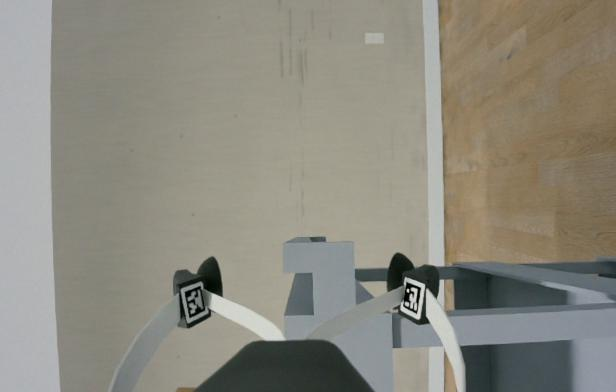

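Request:
move --blocking false --cameras '[]' --r2 '{"base":{"translate_m":0.07},"pace":"slow","contact_limits":{"translate_m":0.2}}'

Request:
wait --seconds 3 --cameras '["r2_head_camera","r2_wrist_camera"]'

Scene clock: 1314.83 s.
move: r2 moving
r1: as last shown
r1.lidar_m: 3.02 0.35 0.25 - 0.25 0.25 0.54 1.23 1.19 2.77 2.94 2.46
r1.motor_effort: lift_m=+19(20) arm_m=+4(4) wheel_0=-8(8) wheel_1=+7(7) wheel_2=+0(0)
r1.servo_current: wrist_yaw_rad=52(65) wrist_pitch_rad=46(46) wrist_roll_rad=52(59) gripper_m=39(46)
r1.contact_limits: strafe_m 0.6
r1.wrist_depth_mm: - 135 - - 377 237 173 / - 121 142 - 379 227 174 / - 125 165 - 387 243 176 / 109 135 211 - 392 231 177 / 215 - - - 397 232 178 / 1008 1205 193 1182 191 233 179 / 750 750 759 153 362 208 178
r2.base_odometry: x=-0.991 y=-0.762 heading=+0.213
r2.turned_by_wheels: +0.000
r2.turned_by_imu: +0.001
r2.base_tilt: forward=-0.7 right=+0.1
r2.lidar_m: 0.50 0.49 0.65 2.82 2.94 2.50 2.54 2.77 2.01 1.91 1.97 2.56
r2.base_status: translate_m moving
r2.joint_positions: lift_m=+0.679 arm_m=+0.000 wrist_yaw_rad=-0.002 wrist_pitch_rad=+0.008 wrist_roll_rad=+1.570 gripper_m=+0.100
r2.joint_status: not commanded
r2.measured_speeds: translate_m=+0.048 strafe_m=+0.000 rotate_rad=-0.003 lift_m=+0.000 arm_m=+0.000 wrist_yaw_rad=+0.000 wrist_pitch_rad=+0.000 wrist_roll_rad=+0.000
r2.motor_effort: lift_m=+19(20) arm_m=+4(4) wheel_0=+8(11) wheel_1=+7(7) wheel_2=-9(10)
r2.servo_current: wrist_yaw_rad=46(52) wrist_pitch_rad=59(59) wrist_roll_rad=52(52) gripper_m=52(52)
r2.contact_limits: translate_m 0.2
r2.hand_pose: x=+0.4590 y=-0.0881 z=+0.8548 quat_wxyz=(+0.708, +0.707, +0.002, -0.004) (m; r2's base frame)
r2.wrist_depth_mm: - - - - - 1618 1138 / - - - - - 1661 1160 / - - - - - 1661 1182 / - - - - - 1756 1182 / - - - 300 - 1576 1160 / - - 193 298 192 300 301 / - - - - 298 723 -
pictures: none
No camera images: "cameras" was empty.

Scene clock: 1316.30 s.
earlier move: r2 done
r1.base_odometry: x=-2.037 y=-0.303 heading=-2.350
r1.turned_by_wheels: +0.000
r1.turned_by_imu: +0.000
r1.base_tilt: forward=-1.6 right=+1.3
r1.lidar_m: 3.03 0.33 0.25 - 0.25 0.25 0.54 1.21 1.16 2.77 2.91 2.51
r1.base_status: not commanded
r1.joint_positions: lift_m=+0.124 arm_m=+0.000 wrist_yaw_rad=+3.196 wrist_pitch_rad=+0.002 wrist_roll_rad=+0.000 gripper_m=+0.056
r1.joint_status: not commanded
r1.measured_speeds: all 0
r1.motor_effort: lift_m=+20(20) arm_m=+4(4) wheel_0=-8(8) wheel_1=+7(7) wheel_2=+0(0)
r1.servo_current: wrist_yaw_rad=39(72) wrist_pitch_rad=39(52) wrist_roll_rad=39(65) gripper_m=46(46)
r1.contact_limits: strafe_m 0.6
r1.hand_pose: x=-0.1219 y=+0.0716 z=+0.3019 quat_wxyz=(-0.027, -0.001, +0.000, +1.000) (m; r1's base frame)
r1.wrist_depth_mm: - 135 - - 377 238 173 / - 120 143 - 379 228 174 / - 125 165 - 387 242 176 / 109 135 210 - 392 231 177 / 215 - - - 397 232 178 / 1008 1205 194 1182 191 233 178 / 750 759 750 154 364 207 178
r2.base_odometry: x=-0.935 y=-0.750 heading=+0.213
r2.turned_by_wheels: +0.000
r2.turned_by_imu: +0.000
r2.base_tilt: forward=-0.7 right=+0.0
r2.lidar_m: 0.43 0.45 0.58 2.84 2.96 2.55 2.62 2.79 2.02 1.89 1.97 2.53
r2.base_status: done
r2.joint_positions: lift_m=+0.679 arm_m=+0.000 wrist_yaw_rad=-0.002 wrist_pitch_rad=+0.008 wrist_roll_rad=+1.570 gripper_m=+0.100
r2.joint_status: not commanded
r2.measured_speeds: all 0
r2.motor_effort: lift_m=+20(20) arm_m=+4(5) wheel_0=+3(11) wheel_1=+4(8) wheel_2=-6(11)
r2.servo_current: wrist_yaw_rad=46(59) wrist_pitch_rad=52(59) wrist_roll_rad=39(59) gripper_m=52(59)
r2.contact_limits: translate_m 0.2
r2.hand_pose: x=+0.4590 y=-0.0881 z=+0.8548 quat_wxyz=(+0.708, +0.707, +0.002, -0.004) (m; r2's base frame)
r2.wrist_depth_mm: - - - - - 1661 1160 / - - - - - 1661 1160 / - - - - - 1661 1182 / - - - - - 1756 1182 / - - - - - 1708 1182 / - - 193 242 185 661 - / - - - - 241 243 244
wait: 1.47 of 3 s (r2 has come to rest)
pictures: r2_head_camera, r2_wrist_camera
Images, in order (width x height): r2_head_camera 420x560, r2_wrist_camera 616x392.

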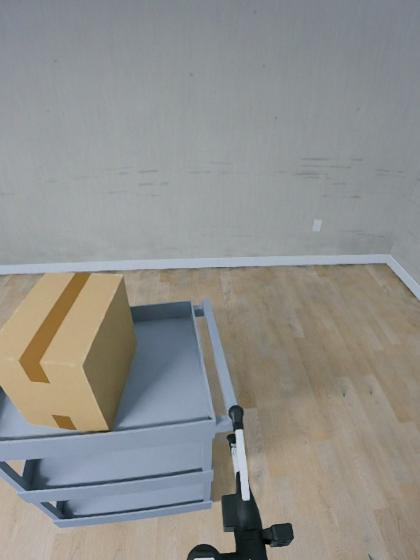

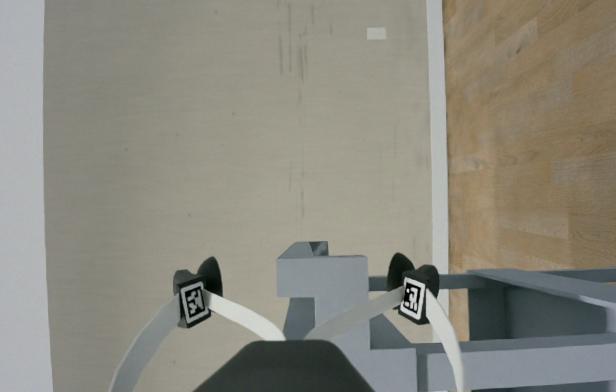

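Request:
move --blocking false --cameras '[]' --r2 '{"base":{"translate_m":0.075,"strafe_m":0.01},"pace":"slow","contact_limits":{"translate_m":0.2}}'

Request:
wait --seconds 3 --cameras '["r2_head_camera","r2_wrist_camera"]'

Scene clock: 1323.10 s.
move: r2 moving
r1: as last shown
r1.lidar_m: 3.01 0.36 0.25 - 0.25 0.25 0.54 1.21 1.18 2.76 2.91 2.55
r1.motor_effort: lift_m=+19(20) arm_m=+4(4) wheel_0=-8(8) wheel_1=+7(7) wheel_2=+0(0)
r1.servo_current: wrist_yaw_rad=52(59) wrist_pitch_rad=46(46) wrist_roll_rad=39(59) gripper_m=39(46)
r1.contact_limits: strafe_m 0.6
r1.wrist_depth_mm: - 135 - - 375 236 174 / - 120 143 - 379 228 174 / - 125 166 - 387 244 176 / 109 135 211 - 394 230 177 / 215 - - - 394 232 178 / 1008 1229 194 1182 191 233 178 / 750 750 768 153 364 208 178
r2.base_odometry: x=-0.923 y=-0.745 heading=+0.213
r2.turned_by_wheels: +0.000
r2.turned_by_imu: +0.001
r2.base_tilt: forward=-0.7 right=+0.0
r2.lidar_m: 0.41 0.44 0.56 2.81 2.94 2.54 2.60 2.83 2.03 1.90 1.96 2.53
r2.base_status: translate_m moving; strafe_m moving
r2.joint_positions: lift_m=+0.679 arm_m=+0.000 wrist_yaw_rad=-0.002 wrist_pitch_rad=+0.008 wrist_roll_rad=+1.570 gripper_m=+0.100
r2.joint_status: not commanded
r2.measured_speeds: translate_m=+0.048 strafe_m=+0.006 rotate_rad=+0.001 lift_m=+0.000 arm_m=+0.000 wrist_yaw_rad=+0.000 wrist_pitch_rad=+0.000 wrist_roll_rad=+0.000
r2.motor_effort: lift_m=+19(20) arm_m=+4(4) wheel_0=+6(11) wheel_1=+6(8) wheel_2=-10(11)
r2.servo_current: wrist_yaw_rad=59(59) wrist_pitch_rad=52(52) wrist_roll_rad=46(52) gripper_m=52(59)
r2.contact_limits: translate_m 0.2
r2.hand_pose: x=+0.4590 y=-0.0881 z=+0.8548 quat_wxyz=(+0.708, +0.707, +0.002, -0.004) (m; r2's base frame)
r2.wrist_depth_mm: - - - - - 1661 1160 / - - - - - 1708 1160 / - - - - - 1708 1182 / - - - - - 1756 1160 / - - - - - 1708 1182 / - - 193 230 192 661 - / - - - - 229 232 234
pictures: none
No camera images: "cameras" was empty.

Scene clock: 1324.60 s.
earlier move: r2 done
r1.base_odometry: x=-2.037 y=-0.303 heading=-2.350
r1.turned_by_wheels: +0.000
r1.turned_by_imu: +0.000
r1.base_tilt: forward=-1.6 right=+1.3
r1.lidar_m: 3.00 0.33 0.25 - 0.25 0.25 0.54 1.20 1.19 2.79 2.91 2.58
r1.base_status: not commanded
r1.joint_positions: lift_m=+0.124 arm_m=+0.000 wrist_yaw_rad=+3.196 wrist_pitch_rad=+0.002 wrist_roll_rad=+0.000 gripper_m=+0.056
r1.joint_status: not commanded
r1.measured_speeds: all 0
r1.motor_effort: lift_m=+19(20) arm_m=+4(4) wheel_0=-8(8) wheel_1=+7(7) wheel_2=+0(0)
r1.servo_current: wrist_yaw_rad=46(78) wrist_pitch_rad=33(46) wrist_roll_rad=59(65) gripper_m=39(52)
r1.contact_limits: strafe_m 0.6
r1.hand_pose: x=-0.1219 y=+0.0716 z=+0.3019 quat_wxyz=(-0.027, -0.001, +0.000, +1.000) (m; r1's base frame)
r1.wrist_depth_mm: - 134 - - 377 236 173 / - 121 143 - 382 227 174 / - 125 166 - 387 243 176 / 109 136 211 - 389 232 177 / 215 - - - 394 234 178 / 1008 1205 193 1205 191 234 178 / 750 750 759 153 364 208 178
r2.base_odometry: x=-0.864 y=-0.724 heading=+0.213
r2.turned_by_wheels: +0.000
r2.turned_by_imu: +0.000
r2.base_tilt: forward=-0.7 right=+0.1
r2.lidar_m: 0.35 0.38 0.50 2.82 2.93 2.63 2.64 2.81 2.00 1.89 1.97 2.44
r2.base_status: done
r2.joint_positions: lift_m=+0.679 arm_m=+0.000 wrist_yaw_rad=-0.002 wrist_pitch_rad=+0.008 wrist_roll_rad=+1.570 gripper_m=+0.100
r2.joint_status: not commanded
r2.measured_speeds: all 0
r2.motor_effort: lift_m=+20(20) arm_m=+4(4) wheel_0=+3(11) wheel_1=+5(8) wheel_2=-9(11)
r2.servo_current: wrist_yaw_rad=39(59) wrist_pitch_rad=39(59) wrist_roll_rad=52(59) gripper_m=52(59)
r2.contact_limits: translate_m 0.2
r2.hand_pose: x=+0.4590 y=-0.0881 z=+0.8548 quat_wxyz=(+0.708, +0.707, +0.002, -0.004) (m; r2's base frame)
r2.wrist_depth_mm: - - - - - 1661 1118 / - - - - - 1661 1160 / - - - - - 1661 1182 / - - - - - 1708 1182 / - - - - - 1661 1182 / - - 193 172 181 569 508 / - - - - 180 1756 -
wait: 1.50 of 3 s (r2 has come to rest)
pictures: r2_head_camera, r2_wrist_camera
Images, in order (width x height): r2_head_camera 420x560, r2_wrist_camera 616x392.

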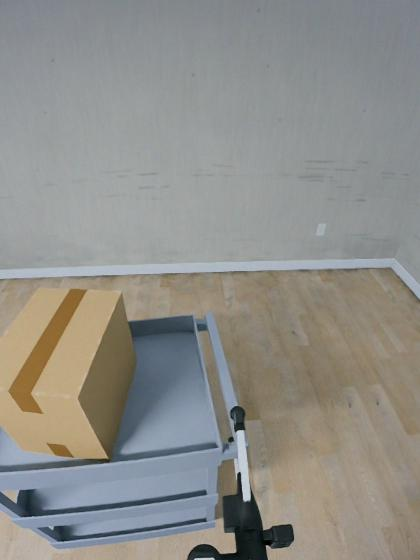

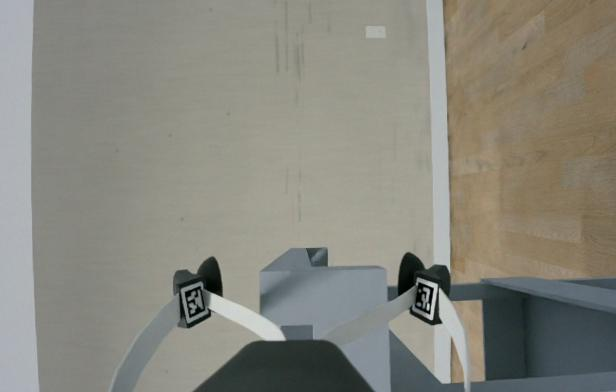

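Request:
move --blocking false --cameras '[]' --r2 '{"joints":{"gripper_m":0.032}}'

Request:
wait --seconds 3 --cameras '["r2_wrist_camera"]'

Request:
move --blocking false --cameras '[]' --r2 '{"base":{"translate_m":-0.35},"pace":"slow"}'

Request:
wait --seconds 5 --cameras '["r2_head_camera","r2_wrist_camera","r1_head_camera"]'

Scene clock: 1333.17 s.
move: r2 moving
r1: as last shown
r1.base_tilt: forward=-1.5 right=+1.2
r1.lidar_m: 3.02 0.37 0.25 - 0.25 0.26 0.53 1.22 1.19 2.77 2.93 2.60
r1.servo_current: wrist_yaw_rad=46(59) wrist_pitch_rad=52(52) wrist_roll_rad=33(59) gripper_m=39(46)
r1.contact_limits: strafe_m 0.6
r1.wrist_depth_mm: - 135 - - 377 237 174 / - 121 143 - 379 228 174 / - 125 166 - 387 243 176 / 109 136 211 - 389 231 177 / 214 - - - 394 232 178 / 1008 1182 193 1182 191 233 179 / 750 759 759 153 364 208 178
r2.base_odometry: x=-0.864 y=-0.724 heading=+0.213
r2.turned_by_wheels: +0.000
r2.turned_by_imu: +0.000
r2.base_tilt: forward=-0.7 right=+0.1
r2.lidar_m: 0.34 0.38 0.50 2.83 2.92 2.62 2.65 2.79 2.01 1.90 1.96 2.43
r2.base_status: not commanded
r2.joint_positions: lift_m=+0.679 arm_m=+0.000 wrist_yaw_rad=-0.002 wrist_pitch_rad=+0.008 wrist_roll_rad=+1.570 gripper_m=+0.083
r2.joint_status: gripper_m moving
r2.measured_speeds: all 0
r2.motor_effort: lift_m=+20(20) arm_m=+4(4) wheel_0=+3(4) wheel_1=+5(5) wheel_2=-8(9)
r2.servo_current: wrist_yaw_rad=46(52) wrist_pitch_rad=46(52) wrist_roll_rad=52(52) gripper_m=124(124)
r2.contact_limits: translate_m 0.2
r2.hand_pose: x=+0.4590 y=-0.0881 z=+0.8548 quat_wxyz=(+0.708, +0.707, +0.002, -0.004) (m; r2's base frame)
r2.wrist_depth_mm: - - - - - 1576 1160 / - - - - - 1618 1138 / - - - - - 1661 1118 / - - - - - 1661 1160 / - - - - - 1661 1182 / - - 195 172 177 564 496 / - - - - 179 1756 -
pictures: none
No camera images: "cameras" was empty.

Scene clock: 1334.20 s.
earlier move: r2 done
r1.base_odometry: x=-2.037 y=-0.303 heading=-2.350
r1.turned_by_wheels: +0.000
r1.turned_by_imu: +0.000
r1.base_tilt: forward=-1.6 right=+1.3
r1.lidar_m: 3.03 0.36 0.25 - 0.25 0.26 0.51 1.23 1.19 2.76 2.94 2.62
r1.base_status: not commanded
r1.joint_positions: lift_m=+0.124 arm_m=+0.000 wrist_yaw_rad=+3.196 wrist_pitch_rad=+0.002 wrist_roll_rad=+0.000 gripper_m=+0.056
r1.joint_status: not commanded
r1.measured_speeds: all 0
r1.motor_effort: lift_m=+19(20) arm_m=+4(4) wheel_0=-8(8) wheel_1=+7(7) wheel_2=+0(0)
r1.servo_current: wrist_yaw_rad=39(72) wrist_pitch_rad=39(52) wrist_roll_rad=46(59) gripper_m=39(46)
r1.contact_limits: strafe_m 0.6
r1.hand_pose: x=-0.1219 y=+0.0716 z=+0.3019 quat_wxyz=(-0.027, -0.001, +0.000, +1.000) (m; r1's base frame)
r1.wrist_depth_mm: - 134 - - 377 237 173 / - 121 142 - 382 228 175 / - 125 165 - 387 243 176 / 109 136 211 - 389 232 177 / 215 - - - 394 232 178 / 1008 1182 194 1160 191 233 178 / 750 759 759 153 362 207 179
r2.base_odometry: x=-0.864 y=-0.724 heading=+0.213
r2.turned_by_wheels: +0.000
r2.turned_by_imu: +0.000
r2.base_tilt: forward=-0.7 right=+0.1
r2.lidar_m: 0.38 0.37 0.51 2.83 2.92 2.62 2.65 2.80 2.01 1.90 1.99 2.44
r2.base_status: not commanded
r2.joint_positions: lift_m=+0.679 arm_m=+0.000 wrist_yaw_rad=-0.002 wrist_pitch_rad=+0.008 wrist_roll_rad=+1.570 gripper_m=+0.033
r2.joint_status: all done
r2.measured_speeds: all 0
r2.motor_effort: lift_m=+20(20) arm_m=+4(4) wheel_0=+3(4) wheel_1=+5(5) wheel_2=-7(9)
r2.servo_current: wrist_yaw_rad=46(52) wrist_pitch_rad=52(52) wrist_roll_rad=46(65) gripper_m=85(176)
r2.contact_limits: translate_m 0.2
r2.hand_pose: x=+0.4590 y=-0.0881 z=+0.8548 quat_wxyz=(+0.708, +0.707, +0.002, -0.004) (m; r2's base frame)
r2.wrist_depth_mm: - - - - - 1576 1118 / - - - - - 1618 1138 / - - - - - 1618 1182 / - - - - - 1618 1138 / - - - - - 1661 1160 / - - 186 171 179 554 - / - - - - - 603 -
wait: 1.03 of 3 s (r2 has come to rest)
pictures: r2_wrist_camera
Images, in order (width x height): r2_wrist_camera 616x392.

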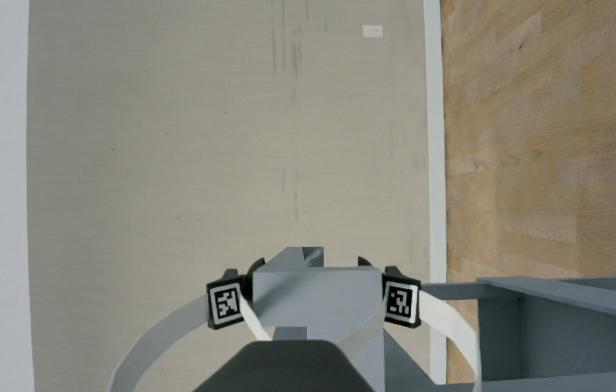

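Scene clock: 1334.70 s.
move: r2 moving
r1: as last shown
r1.base_tilt: forward=-1.6 right=+1.2
r1.lidar_m: 3.01 0.33 0.25 - 0.25 0.25 0.51 1.20 1.19 2.78 2.93 2.60
r1.motor_effort: lift_m=+20(20) arm_m=+4(4) wheel_0=-7(8) wheel_1=+7(7) wheel_2=+0(0)
r1.servo_current: wrist_yaw_rad=39(59) wrist_pitch_rad=39(52) wrist_roll_rad=52(65) gripper_m=46(46)
r1.contact_limits: strafe_m 0.6
r1.wrist_depth_mm: - 135 - - 375 238 174 / - 120 143 - 382 227 175 / - 125 166 - 387 242 176 / 109 135 211 - 394 232 178 / 216 - - - 394 231 178 / 1025 1229 193 1182 191 235 178 / 759 750 750 153 362 208 178
r2.base_odometry: x=-0.876 y=-0.727 heading=+0.213
r2.turned_by_wheels: +0.000
r2.turned_by_imu: +0.000
r2.base_tilt: forward=-0.7 right=+0.1
r2.lidar_m: 0.37 0.39 0.52 2.82 2.90 2.61 2.63 2.82 2.02 1.90 1.94 2.46
r2.base_status: translate_m moving
r2.joint_positions: lift_m=+0.679 arm_m=+0.000 wrist_yaw_rad=-0.002 wrist_pitch_rad=+0.008 wrist_roll_rad=+1.570 gripper_m=+0.033
r2.joint_status: not commanded
r2.measured_speeds: translate_m=-0.047 strafe_m=+0.000 rotate_rad=+0.001 lift_m=+0.000 arm_m=+0.000 wrist_yaw_rad=+0.000 wrist_pitch_rad=+0.000 wrist_roll_rad=+0.000
r2.motor_effort: lift_m=+19(20) arm_m=+4(4) wheel_0=-4(9) wheel_1=-6(7) wheel_2=+10(10)
r2.servo_current: wrist_yaw_rad=39(59) wrist_pitch_rad=52(59) wrist_roll_rad=46(52) gripper_m=91(98)
r2.hand_pose: x=+0.4590 y=-0.0881 z=+0.8548 quat_wxyz=(+0.708, +0.707, +0.002, -0.004) (m; r2's base frame)
r2.wrist_depth_mm: - - - - - 1661 1098 / - - - - - 1618 1138 / - - - - - 1618 1160 / - - - - - 1661 1160 / - - - - - 1661 1160 / - - 189 179 181 609 - / - - - - - 205 -
pictures: none
No camera images: "cameras" was empty.

Scene clock: 1339.00 s.
earlier move: r2 done
r1.base_odometry: x=-2.037 y=-0.303 heading=-2.350
r1.turned_by_wheels: +0.000
r1.turned_by_imu: +0.000
r1.base_tilt: forward=-1.6 right=+1.3
r1.lidar_m: 2.99 0.34 0.25 - 0.25 0.27 0.52 1.20 1.18 2.77 2.92 2.28
r1.base_status: not commanded
r1.joint_positions: lift_m=+0.124 arm_m=+0.000 wrist_yaw_rad=+3.196 wrist_pitch_rad=+0.002 wrist_roll_rad=+0.000 gripper_m=+0.056
r1.joint_status: not commanded
r1.measured_speeds: all 0
r1.motor_effort: lift_m=+20(20) arm_m=+4(4) wheel_0=-8(8) wheel_1=+6(7) wheel_2=+0(0)
r1.servo_current: wrist_yaw_rad=39(72) wrist_pitch_rad=39(52) wrist_roll_rad=59(65) gripper_m=39(46)
r1.contact_limits: strafe_m 0.6
r1.hand_pose: x=-0.1219 y=+0.0716 z=+0.3019 quat_wxyz=(-0.027, -0.001, +0.000, +1.000) (m; r1's base frame)
r1.wrist_depth_mm: - 135 - - 375 237 174 / - 121 143 - 382 228 174 / - 125 166 - 389 243 176 / 109 135 211 - 392 231 177 / 215 - - - 399 232 178 / 1008 1205 194 1160 191 231 178 / 750 741 750 154 364 207 178
r2.base_odometry: x=-1.206 y=-0.798 heading=+0.213
r2.turned_by_wheels: +0.000
r2.turned_by_imu: +0.000
r2.base_tilt: forward=-0.6 right=+0.1
r2.lidar_m: 0.42 0.56 2.93 2.81 2.93 2.27 2.39 2.83 2.02 1.93 1.97 0.53
r2.base_status: done
r2.joint_positions: lift_m=+0.679 arm_m=+0.000 wrist_yaw_rad=-0.001 wrist_pitch_rad=+0.008 wrist_roll_rad=+1.570 gripper_m=+0.033
r2.joint_status: not commanded
r2.measured_speeds: all 0
r2.motor_effort: lift_m=+20(20) arm_m=+4(5) wheel_0=-6(11) wheel_1=-6(9) wheel_2=+5(12)
r2.servo_current: wrist_yaw_rad=52(59) wrist_pitch_rad=52(59) wrist_roll_rad=46(65) gripper_m=85(98)
r2.hand_pose: x=+0.4592 y=-0.0877 z=+0.8548 quat_wxyz=(+0.708, +0.707, +0.002, -0.003) (m; r2's base frame)
r2.wrist_depth_mm: - - - - - 1576 1098 / - - - - - 1618 1138 / - - - 521 - 640 1042 / - - - 353 - 683 445 / - - - 214 - 732 - / - - 186 180 181 154 - / - - 473 - 215 216 221
wait: 4.30 of 5 s (r2 has come to rest)
pictures: r1_head_camera, r2_head_camera, r2_wrist_camera
Images, in order (width x height): r1_head_camera 420x560, r2_head_camera 420x560, r2_wrist_camera 616x392.

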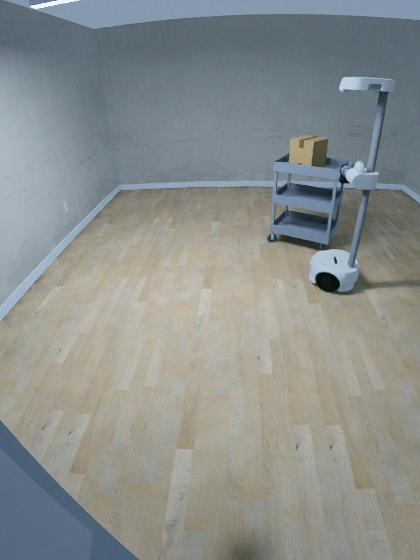

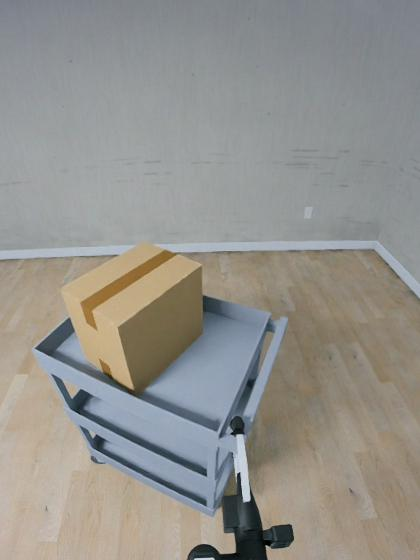

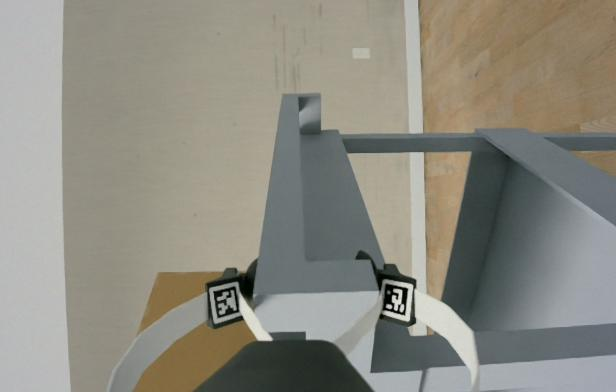

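Request:
move --blocking false --cameras '[]' --r2 '{"base":{"translate_m":-0.4},"pace":"slow"}'

Request:
wait --seconds 6 --cameras '["r2_head_camera","r2_wrist_camera","r1_head_camera"]'

Scene clock: 1345.03 s.
move: r2 moving
r1: as last shown
r1.lidar_m: 2.96 0.34 0.25 - 0.25 0.25 0.53 1.22 1.18 2.78 2.93 2.23
r1.motor_effort: lift_m=+19(20) arm_m=+4(4) wheel_0=-8(8) wheel_1=+7(7) wheel_2=+0(0)
r1.servo_current: wrist_yaw_rad=65(65) wrist_pitch_rad=46(52) wrist_roll_rad=52(59) gripper_m=33(46)
r1.contact_limits: strafe_m 0.6
r1.wrist_depth_mm: - 135 - - 375 236 173 / - 121 142 - 382 229 175 / - 125 166 - 384 243 176 / 109 135 210 - 389 231 178 / 214 - - - 394 232 178 / 1008 1205 194 1182 191 232 178 / 741 759 750 153 362 207 178
r2.base_odometry: x=-1.218 y=-0.801 heading=+0.213
r2.turned_by_wheels: +0.000
r2.turned_by_imu: +0.000
r2.base_tilt: forward=-0.7 right=+0.0
r2.lidar_m: 0.45 0.55 2.97 2.82 2.92 2.27 2.41 2.80 2.04 1.94 1.95 0.56
r2.base_status: translate_m moving
r2.joint_positions: lift_m=+0.679 arm_m=+0.000 wrist_yaw_rad=-0.001 wrist_pitch_rad=+0.008 wrist_roll_rad=+1.570 gripper_m=+0.033
r2.joint_status: not commanded
r2.measured_speeds: translate_m=-0.049 strafe_m=+0.000 rotate_rad=-0.001 lift_m=+0.000 arm_m=+0.000 wrist_yaw_rad=+0.000 wrist_pitch_rad=+0.000 wrist_roll_rad=+0.000
r2.motor_effort: lift_m=+20(20) arm_m=+4(4) wheel_0=-8(10) wheel_1=-8(9) wheel_2=+12(12)
r2.servo_current: wrist_yaw_rad=46(65) wrist_pitch_rad=46(59) wrist_roll_rad=52(52) gripper_m=85(91)
r2.hand_pose: x=+0.4592 y=-0.0877 z=+0.8548 quat_wxyz=(+0.708, +0.707, +0.002, -0.003) (m; r2's base frame)
r2.wrist_depth_mm: - - - - - 1576 1118 / - - - - - 1618 1138 / - - - 500 - 647 535 / - - - 349 - 668 - / - - - 213 - 732 - / - - 188 180 181 154 - / - - 473 - 216 218 223
pictures: none
No camera images: "cameras" was empty.

Scene clock: 1349.80 s.
earlier move: r2 done
r1.base_odometry: x=-2.037 y=-0.303 heading=-2.350
r1.turned_by_wheels: +0.000
r1.turned_by_imu: +0.000
r1.base_tilt: forward=-1.6 right=+1.3
r1.lidar_m: 5.01 0.34 0.25 - 0.25 0.25 0.56 1.22 1.21 2.76 2.92 1.89
r1.base_status: not commanded
r1.joint_positions: lift_m=+0.124 arm_m=+0.000 wrist_yaw_rad=+3.196 wrist_pitch_rad=+0.002 wrist_roll_rad=+0.000 gripper_m=+0.056
r1.joint_status: not commanded
r1.measured_speeds: all 0
r1.motor_effort: lift_m=+20(20) arm_m=+4(4) wheel_0=-8(8) wheel_1=+7(7) wheel_2=+0(0)
r1.servo_current: wrist_yaw_rad=46(78) wrist_pitch_rad=39(52) wrist_roll_rad=59(65) gripper_m=39(52)
r1.contact_limits: strafe_m 0.6
r1.hand_pose: x=-0.1219 y=+0.0716 z=+0.3019 quat_wxyz=(-0.027, -0.001, +0.000, +1.000) (m; r1's base frame)
r1.wrist_depth_mm: - 135 - - 375 236 174 / - 120 143 - 387 227 175 / - 125 166 - 387 242 176 / 109 135 211 - 389 231 178 / 216 - - - 394 232 178 / 1008 1205 193 1182 191 232 178 / 750 759 759 153 364 207 178
r2.base_odometry: x=-1.597 y=-0.882 heading=+0.212
r2.turned_by_wheels: +0.000
r2.turned_by_imu: +0.001
r2.base_tilt: forward=-0.7 right=+0.1
r2.lidar_m: 0.48 3.19 2.94 2.80 2.93 1.92 2.74 2.82 2.02 1.91 2.02 0.49
r2.base_status: done
r2.joint_positions: lift_m=+0.679 arm_m=+0.000 wrist_yaw_rad=+0.000 wrist_pitch_rad=+0.004 wrist_roll_rad=+1.570 gripper_m=+0.032
r2.joint_status: not commanded
r2.measured_speeds: all 0
r2.motor_effort: lift_m=+18(20) arm_m=+4(5) wheel_0=-4(12) wheel_1=-4(9) wheel_2=+5(13)
r2.servo_current: wrist_yaw_rad=46(65) wrist_pitch_rad=39(59) wrist_roll_rad=46(59) gripper_m=52(98)
r2.hand_pose: x=+0.4593 y=-0.0873 z=+0.8560 quat_wxyz=(+0.708, +0.707, +0.002, -0.001) (m; r2's base frame)
r2.wrist_depth_mm: - - - 223 287 715 - / - - 500 276 279 820 - / - - 504 211 272 - - / - - 508 207 265 866 - / - - 512 213 259 854 - / - - 194 195 191 259 278 / - - - - - 1708 1182
wait: 4.77 of 6 s (r2 has come to rest)
pictures: r1_head_camera, r2_head_camera, r2_wrist_camera
Images, in order (width x height): r1_head_camera 420x560, r2_head_camera 420x560, r2_wrist_camera 616x392.

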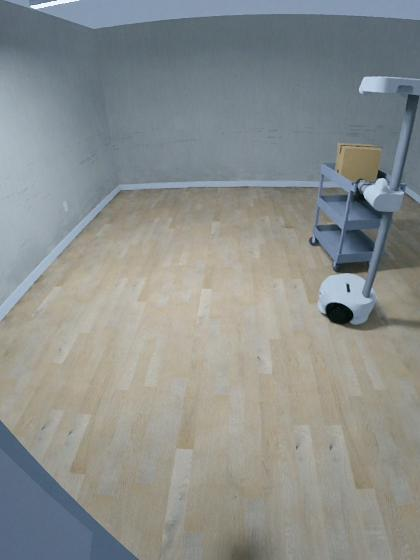

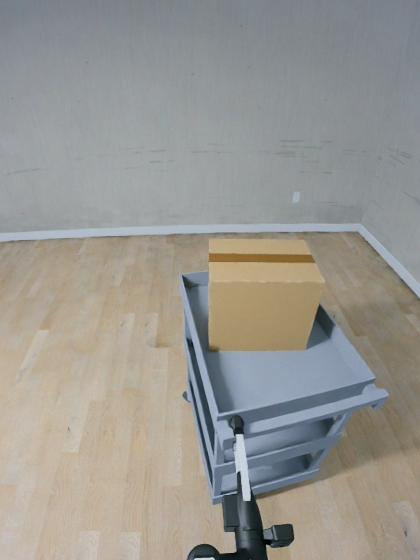

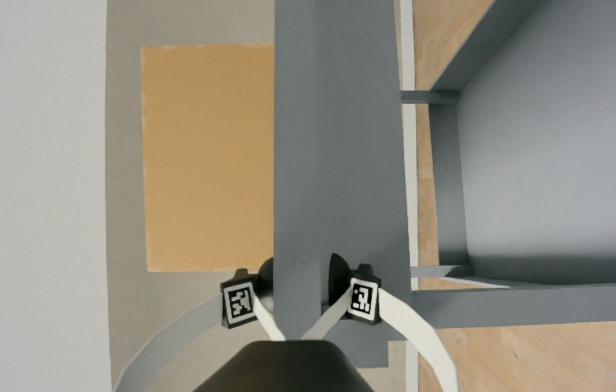

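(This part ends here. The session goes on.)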